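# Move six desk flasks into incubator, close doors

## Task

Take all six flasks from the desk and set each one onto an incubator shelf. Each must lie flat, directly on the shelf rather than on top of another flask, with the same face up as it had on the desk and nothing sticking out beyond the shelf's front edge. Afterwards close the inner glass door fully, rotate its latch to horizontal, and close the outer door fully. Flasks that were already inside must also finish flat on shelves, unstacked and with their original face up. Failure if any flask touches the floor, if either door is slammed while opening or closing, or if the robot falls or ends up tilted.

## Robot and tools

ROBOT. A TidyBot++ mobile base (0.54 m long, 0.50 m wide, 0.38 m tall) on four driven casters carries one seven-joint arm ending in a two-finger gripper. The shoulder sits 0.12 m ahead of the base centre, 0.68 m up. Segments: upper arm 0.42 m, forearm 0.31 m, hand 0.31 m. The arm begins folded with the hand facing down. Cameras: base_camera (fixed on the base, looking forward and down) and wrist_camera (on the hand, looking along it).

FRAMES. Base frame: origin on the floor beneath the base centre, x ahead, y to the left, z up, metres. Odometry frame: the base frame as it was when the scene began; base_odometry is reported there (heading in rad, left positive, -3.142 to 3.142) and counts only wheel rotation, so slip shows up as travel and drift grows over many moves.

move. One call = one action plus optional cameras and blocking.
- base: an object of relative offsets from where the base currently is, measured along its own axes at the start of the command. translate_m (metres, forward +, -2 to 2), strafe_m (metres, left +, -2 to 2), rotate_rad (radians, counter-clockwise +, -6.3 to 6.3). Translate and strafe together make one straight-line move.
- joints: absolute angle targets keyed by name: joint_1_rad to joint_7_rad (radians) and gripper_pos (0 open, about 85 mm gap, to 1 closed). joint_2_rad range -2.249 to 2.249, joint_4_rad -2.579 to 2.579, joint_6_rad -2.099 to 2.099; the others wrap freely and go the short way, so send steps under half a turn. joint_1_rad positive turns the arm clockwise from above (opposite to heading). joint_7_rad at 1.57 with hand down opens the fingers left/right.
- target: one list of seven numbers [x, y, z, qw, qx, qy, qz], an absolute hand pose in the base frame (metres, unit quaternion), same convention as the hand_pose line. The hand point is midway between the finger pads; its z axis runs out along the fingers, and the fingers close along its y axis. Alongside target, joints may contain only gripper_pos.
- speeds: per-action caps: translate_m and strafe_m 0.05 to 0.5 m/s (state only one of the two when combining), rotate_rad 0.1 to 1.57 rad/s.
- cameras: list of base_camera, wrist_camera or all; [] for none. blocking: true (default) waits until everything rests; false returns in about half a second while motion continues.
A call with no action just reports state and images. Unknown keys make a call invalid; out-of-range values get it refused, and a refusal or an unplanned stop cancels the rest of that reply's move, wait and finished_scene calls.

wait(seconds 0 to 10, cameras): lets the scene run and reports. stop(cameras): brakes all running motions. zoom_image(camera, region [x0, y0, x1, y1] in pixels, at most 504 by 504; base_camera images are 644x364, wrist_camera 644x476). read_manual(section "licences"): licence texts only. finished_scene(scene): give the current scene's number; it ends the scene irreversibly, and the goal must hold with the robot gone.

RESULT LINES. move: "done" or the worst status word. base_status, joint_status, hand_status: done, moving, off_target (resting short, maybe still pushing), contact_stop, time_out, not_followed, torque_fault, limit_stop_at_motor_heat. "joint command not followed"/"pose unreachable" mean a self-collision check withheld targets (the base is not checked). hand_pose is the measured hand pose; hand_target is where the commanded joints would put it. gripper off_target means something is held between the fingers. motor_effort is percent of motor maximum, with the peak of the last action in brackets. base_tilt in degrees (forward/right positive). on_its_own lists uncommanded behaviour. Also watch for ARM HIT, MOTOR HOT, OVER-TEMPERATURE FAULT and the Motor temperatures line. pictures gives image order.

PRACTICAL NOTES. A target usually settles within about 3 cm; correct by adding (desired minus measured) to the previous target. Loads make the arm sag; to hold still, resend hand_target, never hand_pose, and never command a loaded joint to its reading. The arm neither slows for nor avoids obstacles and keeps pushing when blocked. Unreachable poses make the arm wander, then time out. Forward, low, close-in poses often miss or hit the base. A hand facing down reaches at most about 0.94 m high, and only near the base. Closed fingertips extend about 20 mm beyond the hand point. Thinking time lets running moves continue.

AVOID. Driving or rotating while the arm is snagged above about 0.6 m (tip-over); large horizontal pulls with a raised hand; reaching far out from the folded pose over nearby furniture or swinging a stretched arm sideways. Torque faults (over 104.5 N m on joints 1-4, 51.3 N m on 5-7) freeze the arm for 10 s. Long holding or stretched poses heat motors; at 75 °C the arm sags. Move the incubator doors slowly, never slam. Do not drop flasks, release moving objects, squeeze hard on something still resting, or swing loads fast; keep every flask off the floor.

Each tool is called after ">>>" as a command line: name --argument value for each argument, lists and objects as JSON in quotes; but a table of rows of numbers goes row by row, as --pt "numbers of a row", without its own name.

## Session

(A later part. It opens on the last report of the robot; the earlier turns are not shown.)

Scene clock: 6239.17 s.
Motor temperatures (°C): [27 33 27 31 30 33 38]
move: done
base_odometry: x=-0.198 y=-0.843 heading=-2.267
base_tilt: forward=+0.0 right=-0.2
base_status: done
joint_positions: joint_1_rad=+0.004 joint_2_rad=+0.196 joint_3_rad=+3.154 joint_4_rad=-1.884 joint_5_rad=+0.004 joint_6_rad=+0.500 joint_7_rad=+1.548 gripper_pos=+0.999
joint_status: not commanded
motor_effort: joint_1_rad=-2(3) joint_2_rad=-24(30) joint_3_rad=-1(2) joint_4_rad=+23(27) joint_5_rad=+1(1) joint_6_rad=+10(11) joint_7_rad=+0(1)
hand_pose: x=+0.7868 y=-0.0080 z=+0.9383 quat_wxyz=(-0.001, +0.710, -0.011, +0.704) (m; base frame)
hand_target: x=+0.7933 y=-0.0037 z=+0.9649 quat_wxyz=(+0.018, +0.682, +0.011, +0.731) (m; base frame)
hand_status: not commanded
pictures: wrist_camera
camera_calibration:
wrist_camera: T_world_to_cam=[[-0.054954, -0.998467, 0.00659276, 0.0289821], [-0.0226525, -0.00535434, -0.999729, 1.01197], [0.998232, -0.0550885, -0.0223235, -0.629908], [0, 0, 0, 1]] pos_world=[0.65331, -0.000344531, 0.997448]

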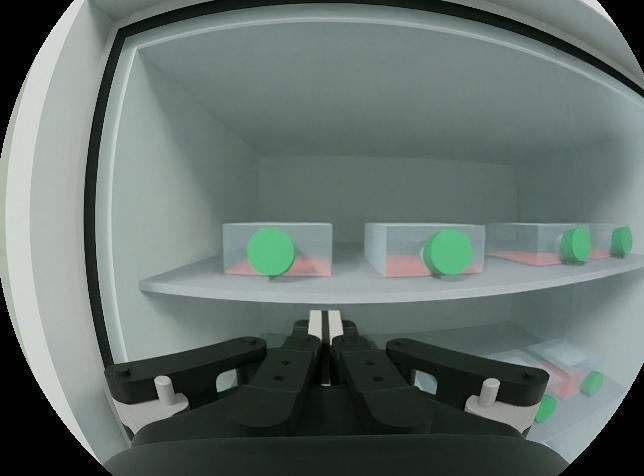

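>>> move --base '{"translate_m": -0.14, "strafe_m": 0.111}' --speeds '{"translate_m": 0.15}' --cameras '[]'

>>> move --joints '{"joint_2_rad": 0.575, "joint_4_rad": -2.12, "joint_6_rad": 1.19, "gripper_pos": 0.4}' --cameras '["base_camera", "wrist_camera"]'

Scene clock: 6269.97 s.
Motor temperatures (°C): [27 33 27 31 30 33 38]
move: done
base_odometry: x=-0.023 y=-0.807 heading=-2.267
base_tilt: forward=+0.1 right=-0.2
base_status: done
joint_positions: joint_1_rad=+0.004 joint_2_rad=+0.216 joint_3_rad=+3.154 joint_4_rad=-1.869 joint_5_rad=+0.004 joint_6_rad=+0.501 joint_7_rad=+1.548 gripper_pos=+0.999
joint_status: not commanded
motor_effort: joint_1_rad=+0(3) joint_2_rad=-29(31) joint_3_rad=+0(2) joint_4_rad=+19(23) joint_5_rad=+0(1) joint_6_rad=+9(10) joint_7_rad=-1(1)
hand_pose: x=+0.7943 y=-0.0080 z=+0.9341 quat_wxyz=(-0.001, +0.712, -0.011, +0.702) (m; base frame)
hand_target: x=+0.7933 y=-0.0037 z=+0.9649 quat_wxyz=(+0.018, +0.682, +0.011, +0.731) (m; base frame)
hand_status: not commanded
pictures: none
No camera images: "cameras" was empty.

Scene clock: 6271.83 s.
Motor temperatures (°C): [27 33 27 31 30 33 38]
move: done
base_odometry: x=-0.023 y=-0.807 heading=-2.267
base_tilt: forward=+0.1 right=-0.2
base_status: not commanded
joint_positions: joint_1_rad=+0.004 joint_2_rad=+0.584 joint_3_rad=+3.154 joint_4_rad=-2.105 joint_5_rad=+0.004 joint_6_rad=+1.110 joint_7_rad=+1.548 gripper_pos=+0.400
joint_status: all done
motor_effort: joint_1_rad=+0(1) joint_2_rad=-34(39) joint_3_rad=+0(0) joint_4_rad=+12(20) joint_5_rad=+0(1) joint_6_rad=+9(11) joint_7_rad=-1(1)
hand_pose: x=+0.7998 y=-0.0066 z=+0.7474 quat_wxyz=(-0.001, +0.710, -0.009, +0.704) (m; base frame)
hand_target: x=+0.7943 y=-0.0030 z=+0.7718 quat_wxyz=(+0.018, +0.683, +0.013, +0.730) (m; base frame)
hand_status: not commanded
pictures: base_camera, wrist_camera
camera_calibration:
wrist_camera: T_world_to_cam=[[-0.0514306, -0.998634, 0.0091746, 0.0276204], [-0.021267, -0.0080895, -0.999741, 0.820297], [0.99845, -0.0516124, -0.0208219, -0.648328], [0, 0, 0, 1]] pos_world=[0.666189, 0.000756647, 0.806332]

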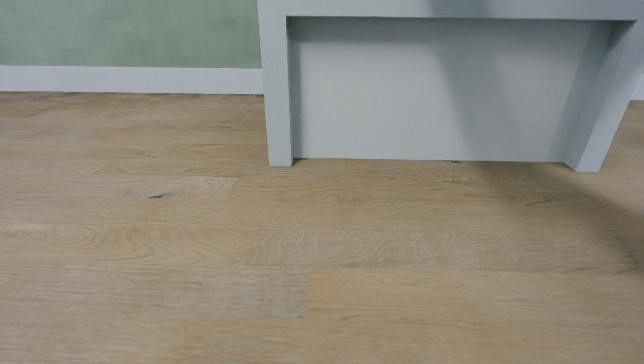

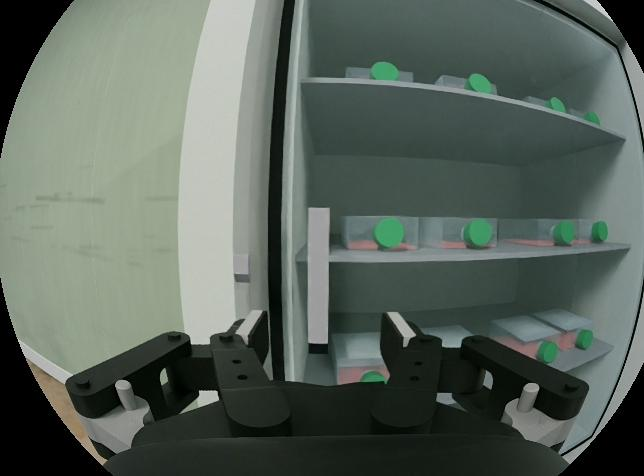

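>>> move --joints '{"joint_4_rad": -2.08}' --base '{"strafe_m": 0.0065}' --speeds '{"strafe_m": 0.05}' --cameras '["wrist_camera"]'

Scene clock: 6304.00 s.
Motor temperatures (°C): [27 33 27 31 30 33 38]
move: done
base_odometry: x=-0.018 y=-0.811 heading=-2.267
base_tilt: forward=+0.0 right=-0.2
base_status: done
joint_positions: joint_1_rad=+0.002 joint_2_rad=+0.584 joint_3_rad=+3.154 joint_4_rad=-2.090 joint_5_rad=+0.004 joint_6_rad=+1.115 joint_7_rad=+1.548 gripper_pos=+0.400
joint_status: all done
motor_effort: joint_1_rad=+0(5) joint_2_rad=-34(36) joint_3_rad=+0(3) joint_4_rad=+12(13) joint_5_rad=-1(1) joint_6_rad=+9(10) joint_7_rad=+0(1)
hand_pose: x=+0.8042 y=-0.0054 z=+0.7557 quat_wxyz=(-0.002, +0.703, -0.008, +0.711) (m; base frame)
hand_target: x=+0.8045 y=-0.0030 z=+0.7899 quat_wxyz=(+0.019, +0.669, +0.012, +0.743) (m; base frame)
hand_status: not commanded
pictures: wrist_camera
camera_calibration:
wrist_camera: T_world_to_cam=[[-0.0496972, -0.998731, 0.00817885, 0.0282724], [-0.00172849, -0.00810295, -0.999966, 0.813132], [0.998763, -0.0497096, -0.0013236, -0.667332], [0, 0, 0, 1]] pos_world=[0.669317, 0.00165253, 0.81199]

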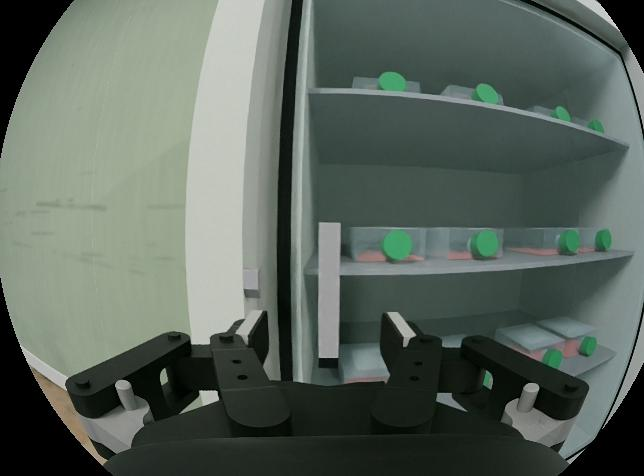

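>>> move --base '{"translate_m": 0.08}' --speeds '{"translate_m": 0.08}' --cameras '["wrist_camera"]'

Scene clock: 6317.30 s.
Motor temperatures (°C): [27 33 27 31 30 33 38]
move: done
base_odometry: x=-0.069 y=-0.873 heading=-2.267
base_tilt: forward=+0.0 right=-0.2
base_status: done
joint_positions: joint_1_rad=+0.002 joint_2_rad=+0.584 joint_3_rad=+3.154 joint_4_rad=-2.090 joint_5_rad=+0.004 joint_6_rad=+1.115 joint_7_rad=+1.548 gripper_pos=+0.400
joint_status: not commanded
motor_effort: joint_1_rad=+0(1) joint_2_rad=-35(37) joint_3_rad=+0(1) joint_4_rad=+12(14) joint_5_rad=+0(1) joint_6_rad=+9(10) joint_7_rad=+0(1)
hand_pose: x=+0.8042 y=-0.0054 z=+0.7557 quat_wxyz=(-0.002, +0.703, -0.008, +0.711) (m; base frame)
hand_target: x=+0.8045 y=-0.0030 z=+0.7899 quat_wxyz=(+0.019, +0.669, +0.012, +0.743) (m; base frame)
hand_status: not commanded
pictures: wrist_camera
camera_calibration:
wrist_camera: T_world_to_cam=[[-0.0497003, -0.998731, 0.00815895, 0.0282956], [-0.00132804, -0.00810296, -0.999966, 0.812864], [0.998763, -0.0497095, -0.000923638, -0.667756], [0, 0, 0, 1]] pos_world=[0.669416, 0.00165253, 0.811989]

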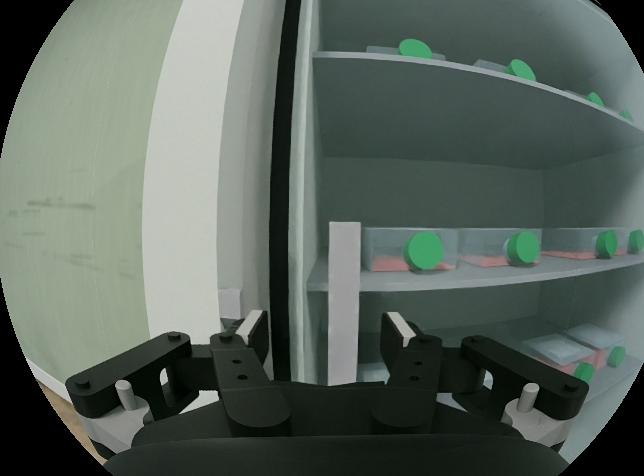

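>>> move --base '{"strafe_m": -0.01}' --speeds '{"strafe_m": 0.05}' --cameras '["wrist_camera"]'

Scene clock: 6341.80 s.
Motor temperatures (°C): [27 33 27 31 30 33 38]
move: done
base_odometry: x=-0.077 y=-0.866 heading=-2.267
base_tilt: forward=+0.0 right=-0.2
base_status: done
joint_positions: joint_1_rad=+0.003 joint_2_rad=+0.584 joint_3_rad=+3.154 joint_4_rad=-2.090 joint_5_rad=+0.004 joint_6_rad=+1.115 joint_7_rad=+1.548 gripper_pos=+0.400
joint_status: not commanded
motor_effort: joint_1_rad=-1(3) joint_2_rad=-35(37) joint_3_rad=+0(2) joint_4_rad=+12(13) joint_5_rad=-1(2) joint_6_rad=+9(10) joint_7_rad=+0(1)
hand_pose: x=+0.8042 y=-0.0059 z=+0.7558 quat_wxyz=(-0.002, +0.703, -0.008, +0.711) (m; base frame)
hand_target: x=+0.8045 y=-0.0030 z=+0.7899 quat_wxyz=(+0.019, +0.669, +0.012, +0.743) (m; base frame)
hand_status: not commanded
pictures: wrist_camera
camera_calibration:
wrist_camera: T_world_to_cam=[[-0.0504058, -0.998696, 0.00813828, 0.0284816], [-0.0010326, -0.00809652, -0.999967, 0.812664], [0.998728, -0.0504125, -0.000623143, -0.667893], [0, 0, 0, 1]] pos_world=[0.669318, 0.00135405, 0.811989]

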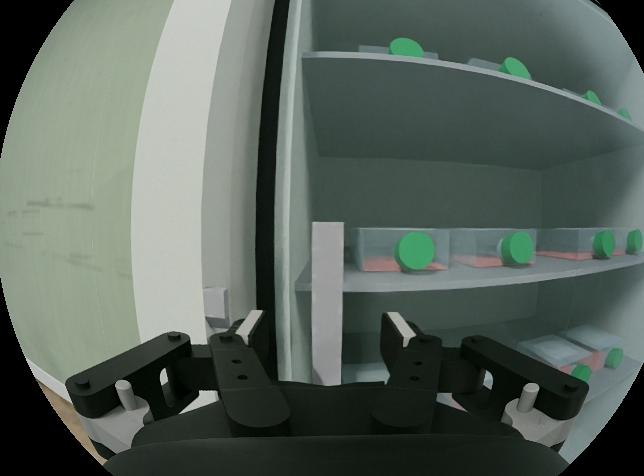

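>>> move --base '{"translate_m": 0.038, "strafe_m": -0.002}' --speeds '{"translate_m": 0.05}' --cameras '["wrist_camera"]'

Scene clock: 6351.93 s.
Motor temperatures (°C): [27 33 27 31 30 33 38]
move: done
base_odometry: x=-0.103 y=-0.894 heading=-2.267
base_tilt: forward=+0.0 right=-0.2
base_status: done
joint_positions: joint_1_rad=+0.003 joint_2_rad=+0.585 joint_3_rad=+3.154 joint_4_rad=-2.090 joint_5_rad=+0.004 joint_6_rad=+1.116 joint_7_rad=+1.548 gripper_pos=+0.400
joint_status: not commanded
motor_effort: joint_1_rad=+0(1) joint_2_rad=-34(38) joint_3_rad=+0(1) joint_4_rad=+13(13) joint_5_rad=-1(1) joint_6_rad=+9(10) joint_7_rad=+0(1)
hand_pose: x=+0.8042 y=-0.0059 z=+0.7559 quat_wxyz=(-0.002, +0.703, -0.008, +0.712) (m; base frame)
hand_target: x=+0.8045 y=-0.0030 z=+0.7899 quat_wxyz=(+0.019, +0.669, +0.012, +0.743) (m; base frame)
hand_status: not commanded
pictures: wrist_camera
camera_calibration:
wrist_camera: T_world_to_cam=[[-0.0504096, -0.998696, 0.00811357, 0.0285034], [-0.000532027, -0.00809704, -0.999967, 0.812428], [0.998728, -0.0504123, -0.000123164, -0.668297], [0, 0, 0, 1]] pos_world=[0.669316, 0.00135405, 0.812087]

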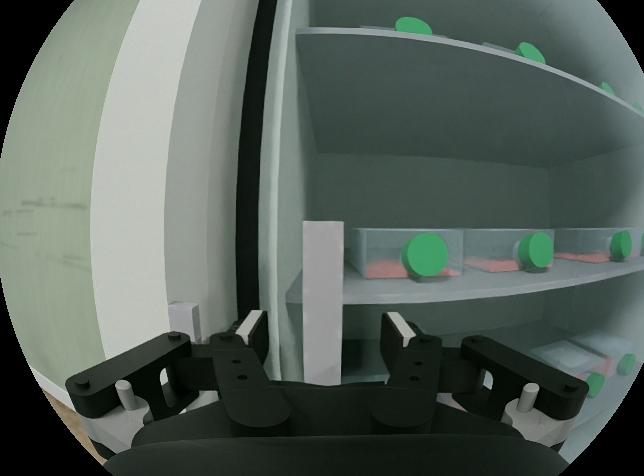

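>>> move --base '{"translate_m": 0.008, "strafe_m": -0.001}' --speeds '{"translate_m": 0.05}' --cameras '[]'

>>> move --joints '{"gripper_pos": 0.85}' --cameras '["wrist_camera"]'

Scene clock: 6363.53 s.
Motor temperatures (°C): [27 34 27 31 30 33 38]
move: done
base_odometry: x=-0.109 y=-0.900 heading=-2.267
base_tilt: forward=+0.0 right=-0.2
base_status: done
joint_positions: joint_1_rad=+0.003 joint_2_rad=+0.585 joint_3_rad=+3.154 joint_4_rad=-2.089 joint_5_rad=+0.004 joint_6_rad=+1.116 joint_7_rad=+1.548 gripper_pos=+0.400
joint_status: not commanded
motor_effort: joint_1_rad=+0(1) joint_2_rad=-35(37) joint_3_rad=+0(1) joint_4_rad=+12(13) joint_5_rad=+0(1) joint_6_rad=+9(10) joint_7_rad=+0(1)
hand_pose: x=+0.8044 y=-0.0059 z=+0.7556 quat_wxyz=(-0.002, +0.703, -0.008, +0.712) (m; base frame)
hand_target: x=+0.8045 y=-0.0030 z=+0.7899 quat_wxyz=(+0.019, +0.669, +0.012, +0.743) (m; base frame)
hand_status: not commanded
pictures: none
No camera images: "cameras" was empty.

Scene clock: 6364.47 s.
Motor temperatures (°C): [27 34 27 31 30 33 38]
move: done
base_odometry: x=-0.109 y=-0.900 heading=-2.267
base_tilt: forward=+0.0 right=-0.2
base_status: not commanded
joint_positions: joint_1_rad=+0.001 joint_2_rad=+0.585 joint_3_rad=+3.151 joint_4_rad=-2.096 joint_5_rad=+0.004 joint_6_rad=+1.119 joint_7_rad=+1.549 gripper_pos=+0.837
joint_status: all done
motor_effort: joint_1_rad=-4(8) joint_2_rad=-33(35) joint_3_rad=-2(6) joint_4_rad=+16(19) joint_5_rad=+2(6) joint_6_rad=+9(10) joint_7_rad=-1(1)
hand_pose: x=+0.8025 y=-0.0035 z=+0.7539 quat_wxyz=(-0.003, +0.704, -0.007, +0.710) (m; base frame)
hand_target: x=+0.8045 y=-0.0030 z=+0.7899 quat_wxyz=(+0.019, +0.669, +0.012, +0.743) (m; base frame)
hand_status: not commanded
pictures: wrist_camera
camera_calibration:
wrist_camera: T_world_to_cam=[[-0.0466816, -0.998874, 0.00840856, 0.0275022], [-0.00401183, -0.00823019, -0.999958, 0.813166], [0.998902, -0.0467134, -0.00362312, -0.663993], [0, 0, 0, 1]] pos_world=[0.66781, 0.00314635, 0.810495]

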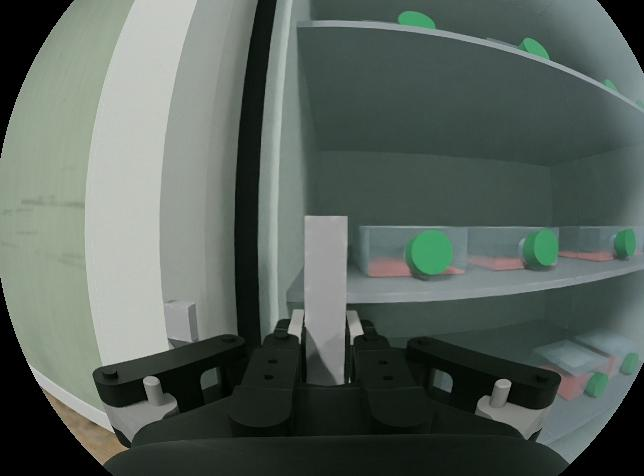

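>>> move --joints '{"joint_7_rad": 1.1}' --cameras '["wrist_camera"]'

>>> move --joints '{"joint_7_rad": 0.6}' --cameras '["wrist_camera"]'

Scene clock: 6373.87 s.
Motor temperatures (°C): [27 34 27 31 30 33 38]
move: done
base_odometry: x=-0.109 y=-0.900 heading=-2.267
base_tilt: forward=+0.0 right=-0.2
base_status: not commanded
joint_positions: joint_1_rad=+0.004 joint_2_rad=+0.585 joint_3_rad=+3.152 joint_4_rad=-2.096 joint_5_rad=+0.004 joint_6_rad=+1.119 joint_7_rad=+1.154 gripper_pos=+0.837
joint_status: all done
motor_effort: joint_1_rad=-5(5) joint_2_rad=-36(37) joint_3_rad=-4(4) joint_4_rad=+18(19) joint_5_rad=+3(4) joint_6_rad=+11(11) joint_7_rad=-1(2)
hand_pose: x=+0.8024 y=-0.0056 z=+0.7537 quat_wxyz=(-0.141, +0.689, -0.146, +0.696) (m; base frame)
hand_target: x=+0.8045 y=-0.0030 z=+0.7899 quat_wxyz=(-0.169, +0.650, -0.157, +0.724) (m; base frame)
hand_status: not commanded
pictures: wrist_camera
camera_calibration:
wrist_camera: T_world_to_cam=[[-0.0457187, -0.925168, -0.376794, 0.315476], [-0.0017047, 0.37726, -0.926106, 0.757606], [0.998953, -0.0416981, -0.018825, -0.652566], [0, 0, 0, 1]] pos_world=[0.667598, -0.0211565, 0.808208]

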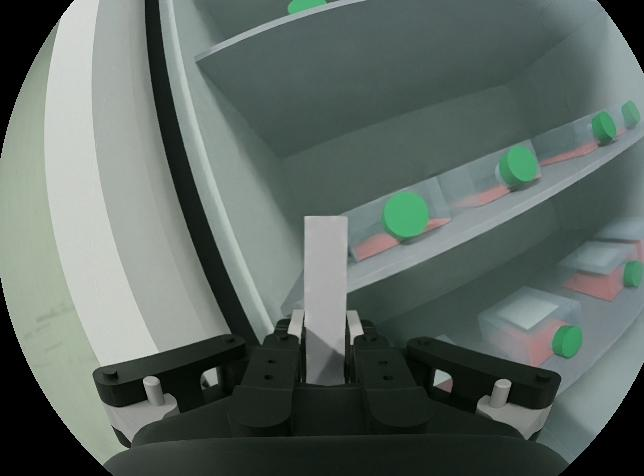

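Scene clock: 6375.10 s.
Motor temperatures (°C): [27 34 27 31 30 33 38]
move: done
base_odometry: x=-0.109 y=-0.900 heading=-2.267
base_tilt: forward=+0.1 right=-0.2
base_status: not commanded
joint_positions: joint_1_rad=+0.006 joint_2_rad=+0.586 joint_3_rad=+3.153 joint_4_rad=-2.097 joint_5_rad=+0.004 joint_6_rad=+1.119 joint_7_rad=+0.664 gripper_pos=+0.837
joint_status: all done
motor_effort: joint_1_rad=-5(6) joint_2_rad=-38(38) joint_3_rad=-4(4) joint_4_rad=+18(20) joint_5_rad=+3(4) joint_6_rad=+13(13) joint_7_rad=+0(2)
hand_pose: x=+0.8023 y=-0.0076 z=+0.7524 quat_wxyz=(-0.304, +0.633, -0.310, +0.641) (m; base frame)
hand_target: x=+0.8045 y=-0.0030 z=+0.7899 quat_wxyz=(-0.343, +0.591, -0.313, +0.660) (m; base frame)
hand_status: not commanded
pictures: wrist_camera
camera_calibration:
wrist_camera: T_world_to_cam=[[-0.043513, -0.639948, -0.767185, 0.607161], [0.0000469234, 0.767911, -0.640556, 0.543864], [0.999053, -0.0279086, -0.0333841, -0.641595], [0, 0, 0, 1]] pos_world=[0.667381, -0.0469939, 0.792762]

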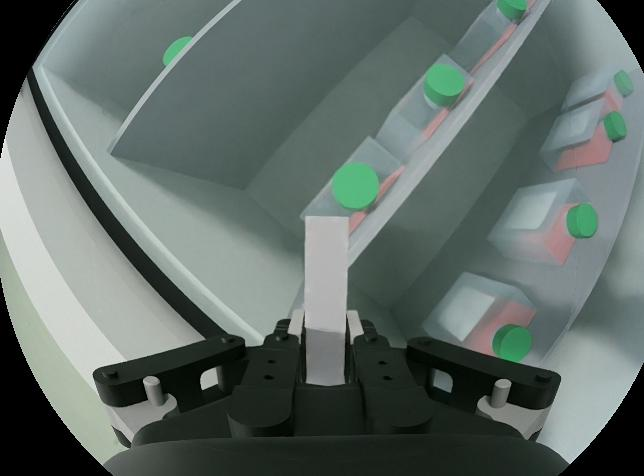

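>>> move --joints '{"joint_7_rad": 0.1}' --cameras '["wrist_camera"]'

Scene clock: 6411.70 s.
Motor temperatures (°C): [27 34 27 30 30 33 38]
move: done
base_odometry: x=-0.109 y=-0.900 heading=-2.267
base_tilt: forward=+0.0 right=-0.2
base_status: not commanded
joint_positions: joint_1_rad=+0.007 joint_2_rad=+0.589 joint_3_rad=+3.153 joint_4_rad=-2.098 joint_5_rad=+0.004 joint_6_rad=+1.119 joint_7_rad=+0.162 gripper_pos=+0.837
joint_status: all done
motor_effort: joint_1_rad=-5(6) joint_2_rad=-38(39) joint_3_rad=-4(4) joint_4_rad=+18(19) joint_5_rad=+4(4) joint_6_rad=+12(13) joint_7_rad=+0(1)
hand_pose: x=+0.8023 y=-0.0087 z=+0.7501 quat_wxyz=(-0.453, +0.537, -0.458, +0.545) (m; base frame)
hand_target: x=+0.8045 y=-0.0030 z=+0.7899 quat_wxyz=(-0.496, +0.495, -0.449, +0.554) (m; base frame)
hand_status: not commanded
pictures: wrist_camera
camera_calibration:
wrist_camera: T_world_to_cam=[[-0.0406504, -0.192168, -0.98052, 0.766304], [0.000446374, 0.981327, -0.192344, 0.208534], [0.999173, -0.00825655, -0.0398056, -0.636835], [0, 0, 0, 1]] pos_world=[0.667366, -0.0626398, 0.766137]

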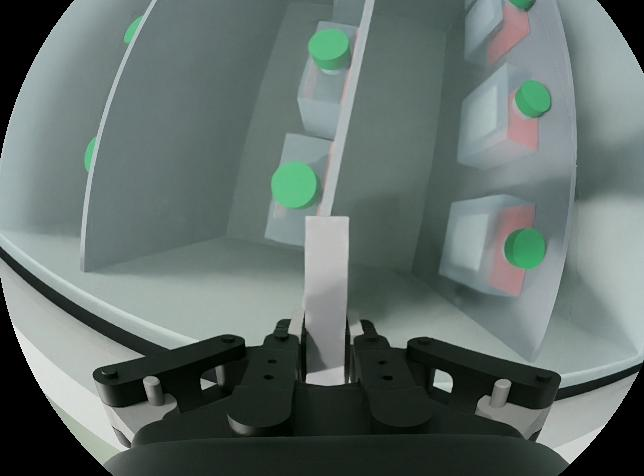

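>>> move --joints '{"joint_7_rad": -0.08}' --cameras '["wrist_camera"]'

>>> zoom_image --camera "wrist_camera" --region '[200, 150, 460, 420]'

Scene clock: 6417.90 s.
Motor temperatures (°C): [27 34 27 30 30 33 38]
move: done
base_odometry: x=-0.109 y=-0.900 heading=-2.267
base_tilt: forward=+0.0 right=-0.2
base_status: not commanded
joint_positions: joint_1_rad=+0.007 joint_2_rad=+0.590 joint_3_rad=+3.154 joint_4_rad=-2.098 joint_5_rad=+0.004 joint_6_rad=+1.119 joint_7_rad=-0.031 gripper_pos=+0.837
joint_status: all done
motor_effort: joint_1_rad=-5(6) joint_2_rad=-38(39) joint_3_rad=-4(4) joint_4_rad=+18(19) joint_5_rad=+2(4) joint_6_rad=+12(13) joint_7_rad=-2(3)
hand_pose: x=+0.8023 y=-0.0088 z=+0.7491 quat_wxyz=(-0.503, +0.491, -0.509, +0.498) (m; base frame)
hand_target: x=+0.8045 y=-0.0030 z=+0.7899 quat_wxyz=(-0.544, +0.453, -0.492, +0.507) (m; base frame)
hand_status: not commanded
pictures: wrist_camera
camera_calibration:
wrist_camera: T_world_to_cam=[[-0.0395411, -0.000081871, -0.999218, 0.780193], [0.000367689, 1, -0.0000964853, 0.0647516], [0.999218, -0.000371217, -0.0395411, -0.636933], [0, 0, 0, 1]] pos_world=[0.667261, -0.0649242, 0.754404]

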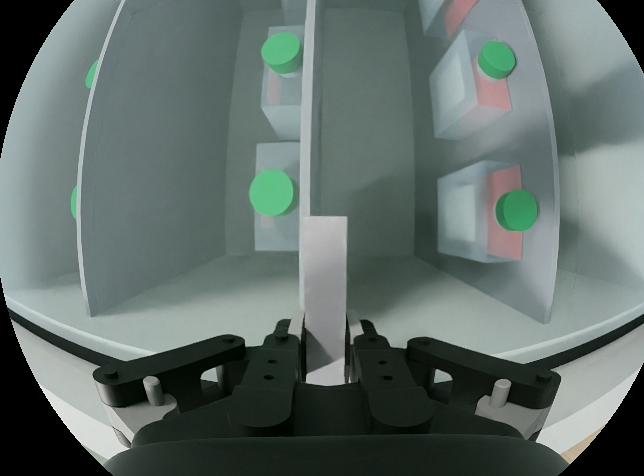

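Scaled by 1.867.

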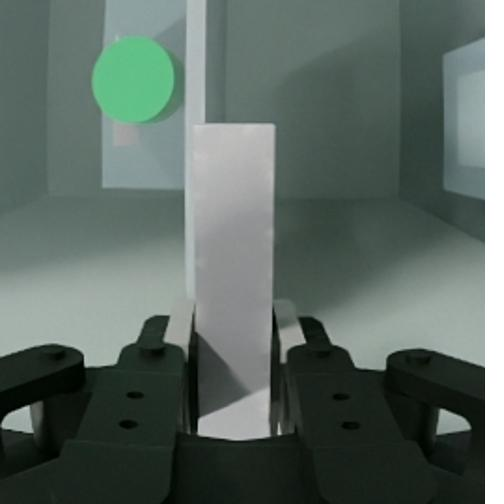

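>>> move --joints '{"gripper_pos": 0.4}' --cameras '["wrist_camera"]'

>>> move --base '{"translate_m": -0.12}' --speeds '{"translate_m": 0.06}' --cameras '["wrist_camera", "base_camera"]'

Scene clock: 6438.17 s.
Motor temperatures (°C): [27 34 27 30 30 33 38]
move: done
base_odometry: x=-0.109 y=-0.900 heading=-2.267
base_tilt: forward=+0.1 right=-0.2
base_status: not commanded
joint_positions: joint_1_rad=+0.007 joint_2_rad=+0.584 joint_3_rad=+3.153 joint_4_rad=-2.093 joint_5_rad=+0.004 joint_6_rad=+1.131 joint_7_rad=-0.033 gripper_pos=+0.400
joint_status: all done
motor_effort: joint_1_rad=-1(5) joint_2_rad=-32(38) joint_3_rad=+0(4) joint_4_rad=+15(18) joint_5_rad=+0(2) joint_6_rad=+8(12) joint_7_rad=+1(2)
hand_pose: x=+0.8031 y=-0.0083 z=+0.7597 quat_wxyz=(-0.509, +0.484, -0.503, +0.503) (m; base frame)
hand_target: x=+0.8045 y=-0.0030 z=+0.7899 quat_wxyz=(-0.544, +0.453, -0.492, +0.507) (m; base frame)
hand_status: not commanded
pictures: wrist_camera
camera_calibration:
wrist_camera: T_world_to_cam=[[-0.0158277, 0.00138561, -0.999874, 0.772312], [-0.000608147, 0.999999, 0.00139541, 0.0638768], [0.999875, 0.000630157, -0.0158268, -0.655871], [0, 0, 0, 1]] pos_world=[0.668051, -0.0645335, 0.761745]

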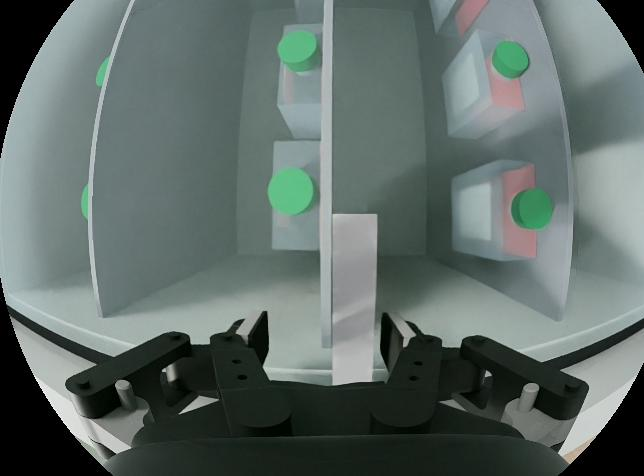

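Scene clock: 6440.67 s.
Motor temperatures (°C): [27 34 27 30 30 33 38]
move: done
base_odometry: x=-0.032 y=-0.808 heading=-2.267
base_tilt: forward=+0.1 right=-0.2
base_status: done
joint_positions: joint_1_rad=+0.007 joint_2_rad=+0.584 joint_3_rad=+3.153 joint_4_rad=-2.091 joint_5_rad=+0.004 joint_6_rad=+1.131 joint_7_rad=-0.033 gripper_pos=+0.400
joint_status: not commanded
motor_effort: joint_1_rad=+0(1) joint_2_rad=-34(38) joint_3_rad=+0(1) joint_4_rad=+12(14) joint_5_rad=-1(1) joint_6_rad=+9(10) joint_7_rad=+0(1)
hand_pose: x=+0.8036 y=-0.0083 z=+0.7602 quat_wxyz=(-0.510, +0.484, -0.502, +0.504) (m; base frame)
hand_target: x=+0.8045 y=-0.0030 z=+0.7899 quat_wxyz=(-0.544, +0.453, -0.492, +0.507) (m; base frame)
hand_status: not commanded
pictures: base_camera, wrist_camera
camera_calibration:
wrist_camera: T_world_to_cam=[[-0.014528, 0.00137503, -0.999894, 0.771664], [-0.000609954, 0.999999, 0.00138404, 0.0638867], [0.999894, 0.000629997, -0.0145272, -0.657465], [0, 0, 0, 1]] pos_world=[0.668645, -0.0645335, 0.761942]

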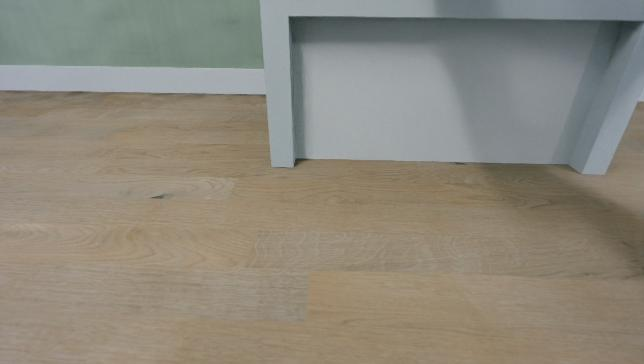

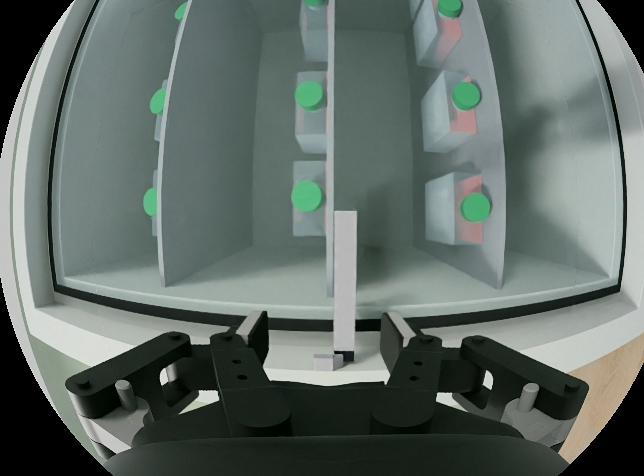

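>>> zoom_image --camera "wrist_camera" --region '[240, 190, 440, 400]'

>>> move --base '{"translate_m": -0.2}' --speeds '{"translate_m": 0.15}' --cameras '["wrist_camera", "base_camera"]'

>>> zoom_image --camera "wrist_camera" --region '[240, 190, 440, 400]'

Scaled by 2.400.

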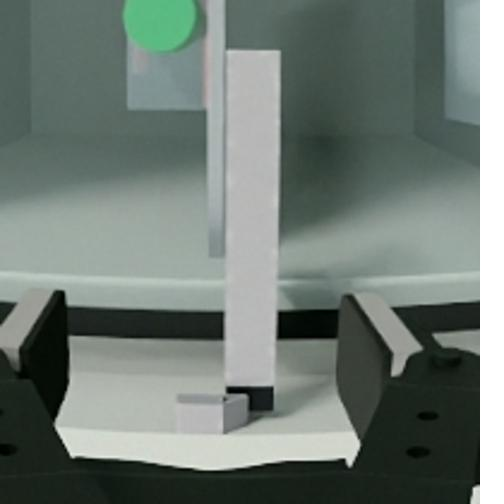

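Scene clock: 6448.53 s.
Motor temperatures (°C): [27 34 27 30 30 33 38]
move: done
base_odometry: x=+0.096 y=-0.654 heading=-2.267
base_tilt: forward=+0.0 right=-0.2
base_status: done
joint_positions: joint_1_rad=+0.007 joint_2_rad=+0.585 joint_3_rad=+3.153 joint_4_rad=-2.090 joint_5_rad=+0.004 joint_6_rad=+1.131 joint_7_rad=-0.033 gripper_pos=+0.400
joint_status: not commanded
motor_effort: joint_1_rad=+0(1) joint_2_rad=-35(37) joint_3_rad=+0(1) joint_4_rad=+12(14) joint_5_rad=+0(1) joint_6_rad=+9(10) joint_7_rad=-1(1)
hand_pose: x=+0.8039 y=-0.0083 z=+0.7602 quat_wxyz=(-0.510, +0.484, -0.502, +0.504) (m; base frame)
hand_target: x=+0.8045 y=-0.0030 z=+0.7899 quat_wxyz=(-0.544, +0.453, -0.492, +0.507) (m; base frame)
hand_status: not commanded
pictures: base_camera, wrist_camera
camera_calibration:
wrist_camera: T_world_to_cam=[[-0.0143281, 0.00137341, -0.999896, 0.771535], [-0.000610231, 0.999999, 0.00138229, 0.0638883], [0.999897, 0.000629974, -0.0143272, -0.657818], [0, 0, 0, 1]] pos_world=[0.668844, -0.0645335, 0.761942]

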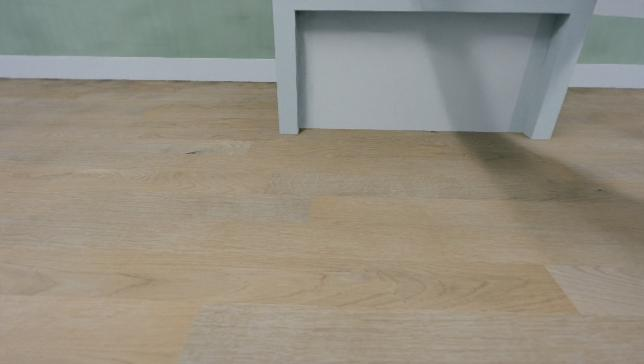

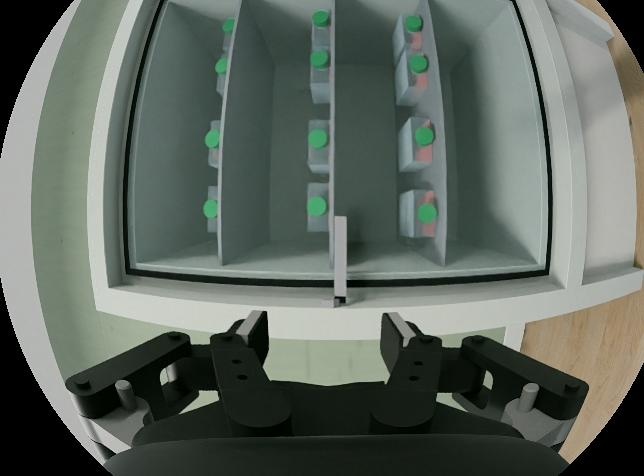

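Scaled by 2.400.

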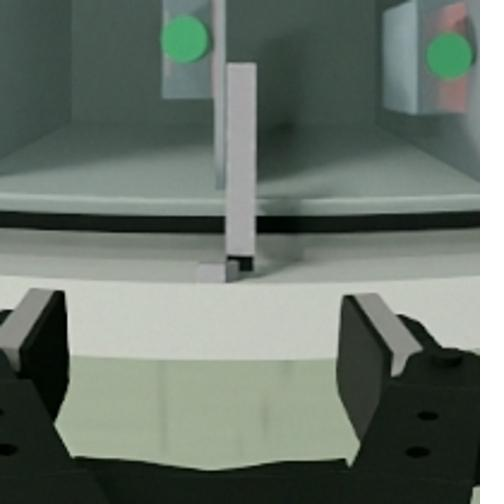

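>>> move --base '{"translate_m": -0.56}' --speeds '{"translate_m": 0.35}' --joints '{"gripper_pos": 1.0}' --cameras '["wrist_camera", "base_camera"]'

>>> zoom_image --camera "wrist_camera" --region '[140, 40, 560, 380]'

Scene clock: 6559.60 s.
Motor temperatures (°C): [27 34 27 30 30 33 38]
move: done
base_odometry: x=+0.456 y=-0.224 heading=-2.267
base_tilt: forward=+0.1 right=-0.2
base_status: done
joint_positions: joint_1_rad=+0.007 joint_2_rad=+0.585 joint_3_rad=+3.153 joint_4_rad=-2.090 joint_5_rad=+0.004 joint_6_rad=+1.131 joint_7_rad=-0.033 gripper_pos=+0.999
joint_status: all done
motor_effort: joint_1_rad=+0(1) joint_2_rad=-34(36) joint_3_rad=+0(1) joint_4_rad=+12(14) joint_5_rad=-1(1) joint_6_rad=+9(10) joint_7_rad=+0(1)
hand_pose: x=+0.8040 y=-0.0083 z=+0.7601 quat_wxyz=(-0.510, +0.484, -0.502, +0.504) (m; base frame)
hand_target: x=+0.8045 y=-0.0030 z=+0.7899 quat_wxyz=(-0.544, +0.453, -0.492, +0.507) (m; base frame)
hand_status: not commanded
pictures: base_camera, wrist_camera
camera_calibration:
wrist_camera: T_world_to_cam=[[-0.0141281, 0.00137178, -0.999899, 0.771305], [-0.000610508, 0.999999, 0.00138054, 0.0638901], [0.9999, 0.000629951, -0.0141273, -0.658173], [0, 0, 0, 1]] pos_world=[0.669043, -0.0645335, 0.761841]

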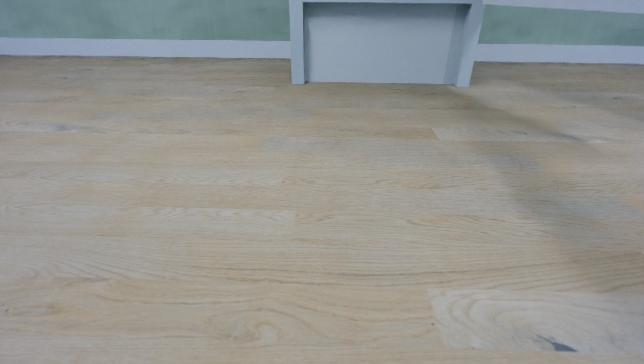

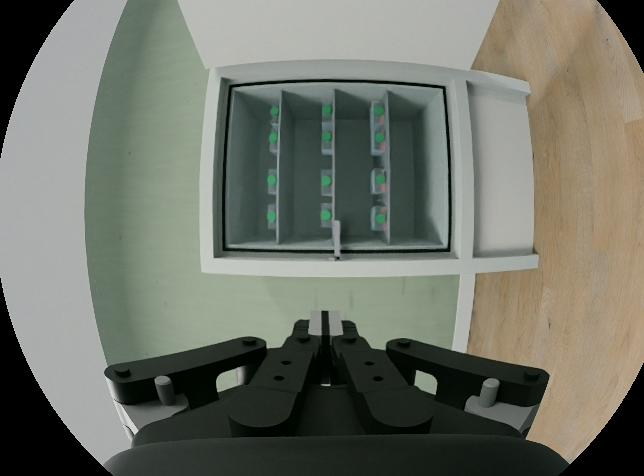

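Scaled by 1.200.

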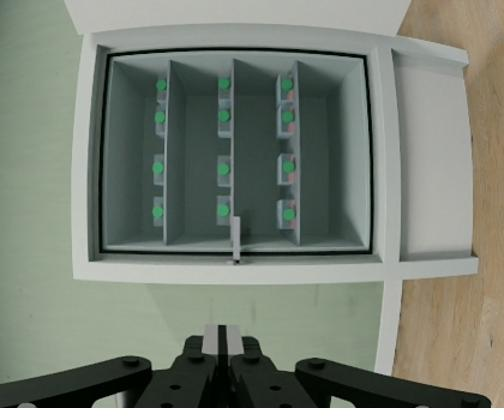

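>>> zoom_image --camera "wrist_camera" --region '[280, 190, 400, 290]'

>>> move --base '{"strafe_m": -0.97}' --speeds '{"strafe_m": 0.35}' --cameras '["wrist_camera", "base_camera"]'

Scaled by 4.200.

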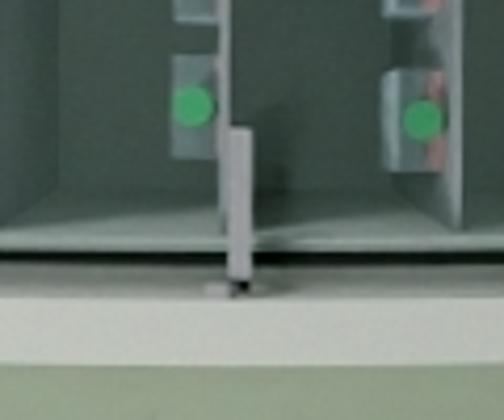

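Scene clock: 6570.37 s.
Motor temperatures (°C): [27 34 27 30 30 33 38]
move: done
base_odometry: x=-0.289 y=+0.398 heading=-2.268
base_tilt: forward=+0.1 right=-0.2
base_status: done
joint_positions: joint_1_rad=+0.004 joint_2_rad=+0.585 joint_3_rad=+3.153 joint_4_rad=-2.090 joint_5_rad=+0.004 joint_6_rad=+1.131 joint_7_rad=-0.033 gripper_pos=+0.999
joint_status: not commanded
motor_effort: joint_1_rad=+0(4) joint_2_rad=-34(35) joint_3_rad=+0(2) joint_4_rad=+12(13) joint_5_rad=+0(1) joint_6_rad=+9(9) joint_7_rad=+0(1)
hand_pose: x=+0.8041 y=-0.0066 z=+0.7601 quat_wxyz=(-0.510, +0.485, -0.502, +0.503) (m; base frame)
hand_target: x=+0.8045 y=-0.0030 z=+0.7899 quat_wxyz=(-0.544, +0.453, -0.492, +0.507) (m; base frame)
hand_status: not commanded
pictures: base_camera, wrist_camera
camera_calibration:
wrist_camera: T_world_to_cam=[[-0.0141312, 0.00143517, -0.999899, 0.77131], [-0.0031093, 0.999994, 0.00147925, 0.0640931], [0.999895, 0.00312989, -0.0141267, -0.658121], [0, 0, 0, 1]] pos_world=[0.669151, -0.0631398, 0.761841]

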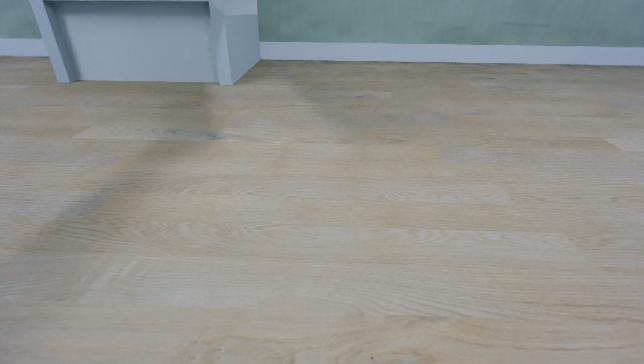

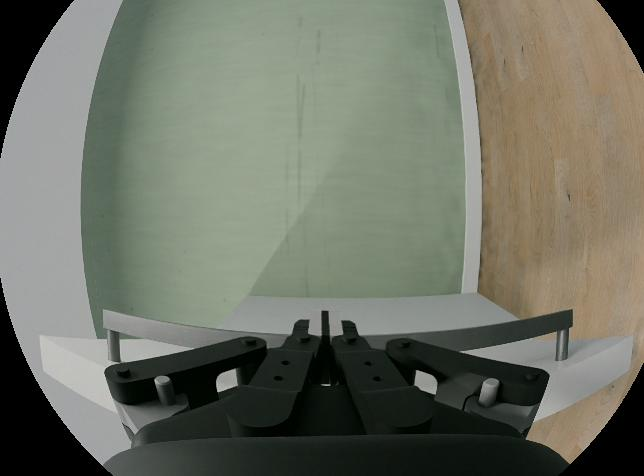

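>>> move --base '{"translate_m": 0.265, "strafe_m": -0.05}' --speeds '{"translate_m": 0.2}' --cameras '["wrist_camera", "base_camera"]'

Scene clock: 6628.63 s.
Motor temperatures (°C): [27 34 27 30 30 33 38]
move: done
base_odometry: x=-0.497 y=+0.227 heading=-2.268
base_tilt: forward=+0.1 right=-0.2
base_status: done
joint_positions: joint_1_rad=+0.004 joint_2_rad=+0.585 joint_3_rad=+3.153 joint_4_rad=-2.090 joint_5_rad=+0.004 joint_6_rad=+1.131 joint_7_rad=-0.033 gripper_pos=+0.999
joint_status: not commanded
motor_effort: joint_1_rad=+0(1) joint_2_rad=-35(37) joint_3_rad=+0(1) joint_4_rad=+12(14) joint_5_rad=+0(1) joint_6_rad=+9(10) joint_7_rad=+0(1)
hand_pose: x=+0.8042 y=-0.0066 z=+0.7602 quat_wxyz=(-0.510, +0.485, -0.502, +0.503) (m; base frame)
hand_target: x=+0.8045 y=-0.0030 z=+0.7899 quat_wxyz=(-0.544, +0.453, -0.492, +0.507) (m; base frame)
hand_status: not commanded
pictures: base_camera, wrist_camera
camera_calibration:
wrist_camera: T_world_to_cam=[[-0.0140312, 0.00143462, -0.999901, 0.771247], [-0.00310945, 0.999994, 0.00147838, 0.0640945], [0.999897, 0.00312988, -0.0140267, -0.658398], [0, 0, 0, 1]] pos_world=[0.669351, -0.0631398, 0.761841]

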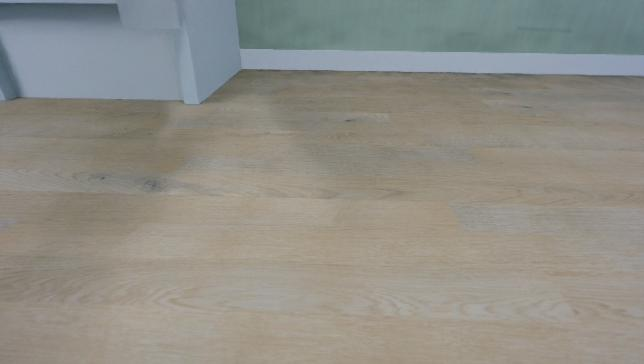

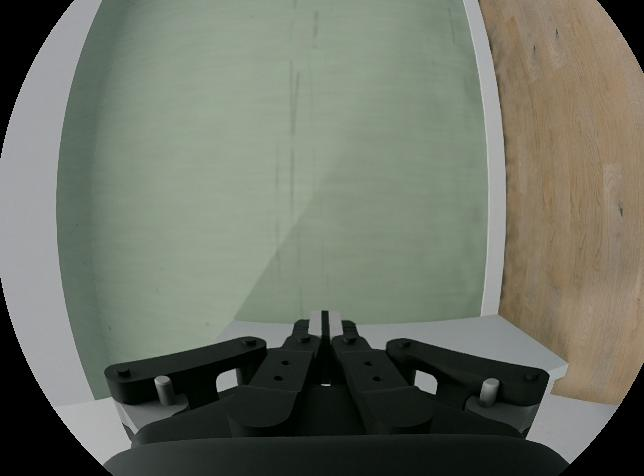

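>>> move --base '{"strafe_m": 0.3}' --speeds '{"strafe_m": 0.1}' --cameras '["wrist_camera"]'

Scene clock: 6641.63 s.
Motor temperatures (°C): [27 34 27 30 30 33 38]
move: done
base_odometry: x=-0.267 y=+0.035 heading=-2.268
base_tilt: forward=-0.1 right=-0.2
base_status: done
joint_positions: joint_1_rad=+0.056 joint_2_rad=+0.536 joint_3_rad=+3.189 joint_4_rad=-2.176 joint_5_rad=+0.003 joint_6_rad=+1.136 joint_7_rad=-0.033 gripper_pos=+0.999
joint_status: not commanded
motor_effort: joint_1_rad=-11(16) joint_2_rad=-21(35) joint_3_rad=-7(10) joint_4_rad=+31(33) joint_5_rad=+4(7) joint_6_rad=+6(9) joint_7_rad=+1(2)
hand_pose: x=+0.7738 y=-0.0597 z=+0.7560 quat_wxyz=(-0.476, +0.475, -0.526, +0.520) (m; base frame)
hand_target: x=+0.8045 y=-0.0030 z=+0.7899 quat_wxyz=(-0.544, +0.453, -0.492, +0.507) (m; base frame)
hand_status: not commanded
pictures: wrist_camera
camera_calibration:
wrist_camera: T_world_to_cam=[[-0.047394, -0.0118205, -0.998806, 0.791009], [0.0809649, 0.996594, -0.0156362, 0.0648356], [0.99559, -0.0816093, -0.0462755, -0.605277], [0, 0, 0, 1]] pos_world=[0.634847, -0.104661, 0.763069]

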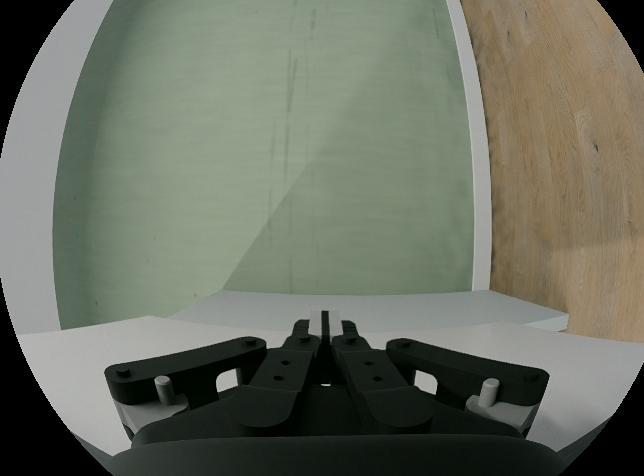

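>>> move --base '{"strafe_m": 0.33}' --speeds '{"strafe_m": 0.1}' --cameras '["wrist_camera"]'

Scene clock: 6652.03 s.
Motor temperatures (°C): [27 34 27 30 30 33 38]
move: done
base_odometry: x=-0.014 y=-0.177 heading=-2.268
base_tilt: forward=+0.0 right=-0.2
base_status: done
joint_positions: joint_1_rad=-0.005 joint_2_rad=+0.574 joint_3_rad=+3.146 joint_4_rad=-2.087 joint_5_rad=+0.003 joint_6_rad=+1.148 joint_7_rad=-0.035 gripper_pos=+0.999
joint_status: not commanded
motor_effort: joint_1_rad=+0(17) joint_2_rad=-35(36) joint_3_rad=+0(11) joint_4_rad=+12(40) joint_5_rad=+0(6) joint_6_rad=+9(10) joint_7_rad=+1(2)
hand_pose: x=+0.8037 y=+0.0030 z=+0.7746 quat_wxyz=(-0.523, +0.479, -0.492, +0.505) (m; base frame)
hand_target: x=+0.8045 y=-0.0030 z=+0.7899 quat_wxyz=(-0.544, +0.453, -0.492, +0.507) (m; base frame)
hand_status: not commanded
pictures: wrist_camera
camera_calibration:
wrist_camera: T_world_to_cam=[[0.0171938, 0.00800324, -0.99982, 0.760535], [-0.0172687, 0.999821, 0.00770628, 0.061011], [0.999703, 0.0171331, 0.0173289, -0.681875], [0, 0, 0, 1]] pos_world=[0.66965, -0.0554042, 0.771744]

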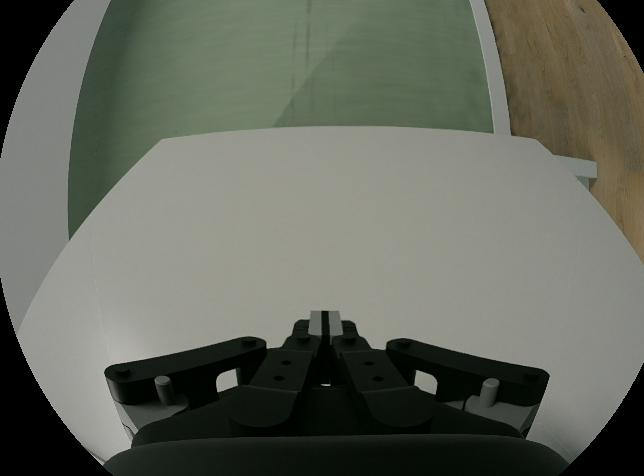

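>>> move --base '{"translate_m": 0.14, "strafe_m": 0.102}' --speeds '{"translate_m": 0.1}' --cameras '["wrist_camera"]'

Scene clock: 6672.90 s.
Motor temperatures (°C): [27 34 27 30 30 33 38]
move: done
base_odometry: x=-0.026 y=-0.350 heading=-2.268
base_tilt: forward=+0.1 right=-0.2
base_status: done
joint_positions: joint_1_rad=+0.000 joint_2_rad=+0.576 joint_3_rad=+3.148 joint_4_rad=-2.087 joint_5_rad=+0.003 joint_6_rad=+1.148 joint_7_rad=-0.035 gripper_pos=+0.999
joint_status: not commanded
motor_effort: joint_1_rad=+0(5) joint_2_rad=-34(36) joint_3_rad=+0(4) joint_4_rad=+12(17) joint_5_rad=-1(2) joint_6_rad=+9(10) joint_7_rad=+0(1)
hand_pose: x=+0.8039 y=-0.0010 z=+0.7734 quat_wxyz=(-0.521, +0.478, -0.493, +0.507) (m; base frame)
hand_target: x=+0.8045 y=-0.0030 z=+0.7899 quat_wxyz=(-0.544, +0.453, -0.492, +0.507) (m; base frame)
hand_status: not commanded
pictures: wrist_camera
camera_calibration:
wrist_camera: T_world_to_cam=[[0.0155444, 0.00679482, -0.999856, 0.760734], [-0.0111374, 0.999916, 0.00662208, 0.0610302], [0.999817, 0.0110328, 0.0156188, -0.680707], [0, 0, 0, 1]] pos_world=[0.669437, -0.058684, 0.770852]

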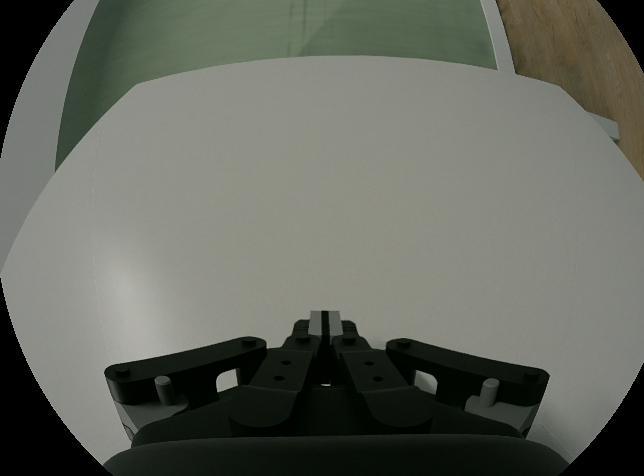

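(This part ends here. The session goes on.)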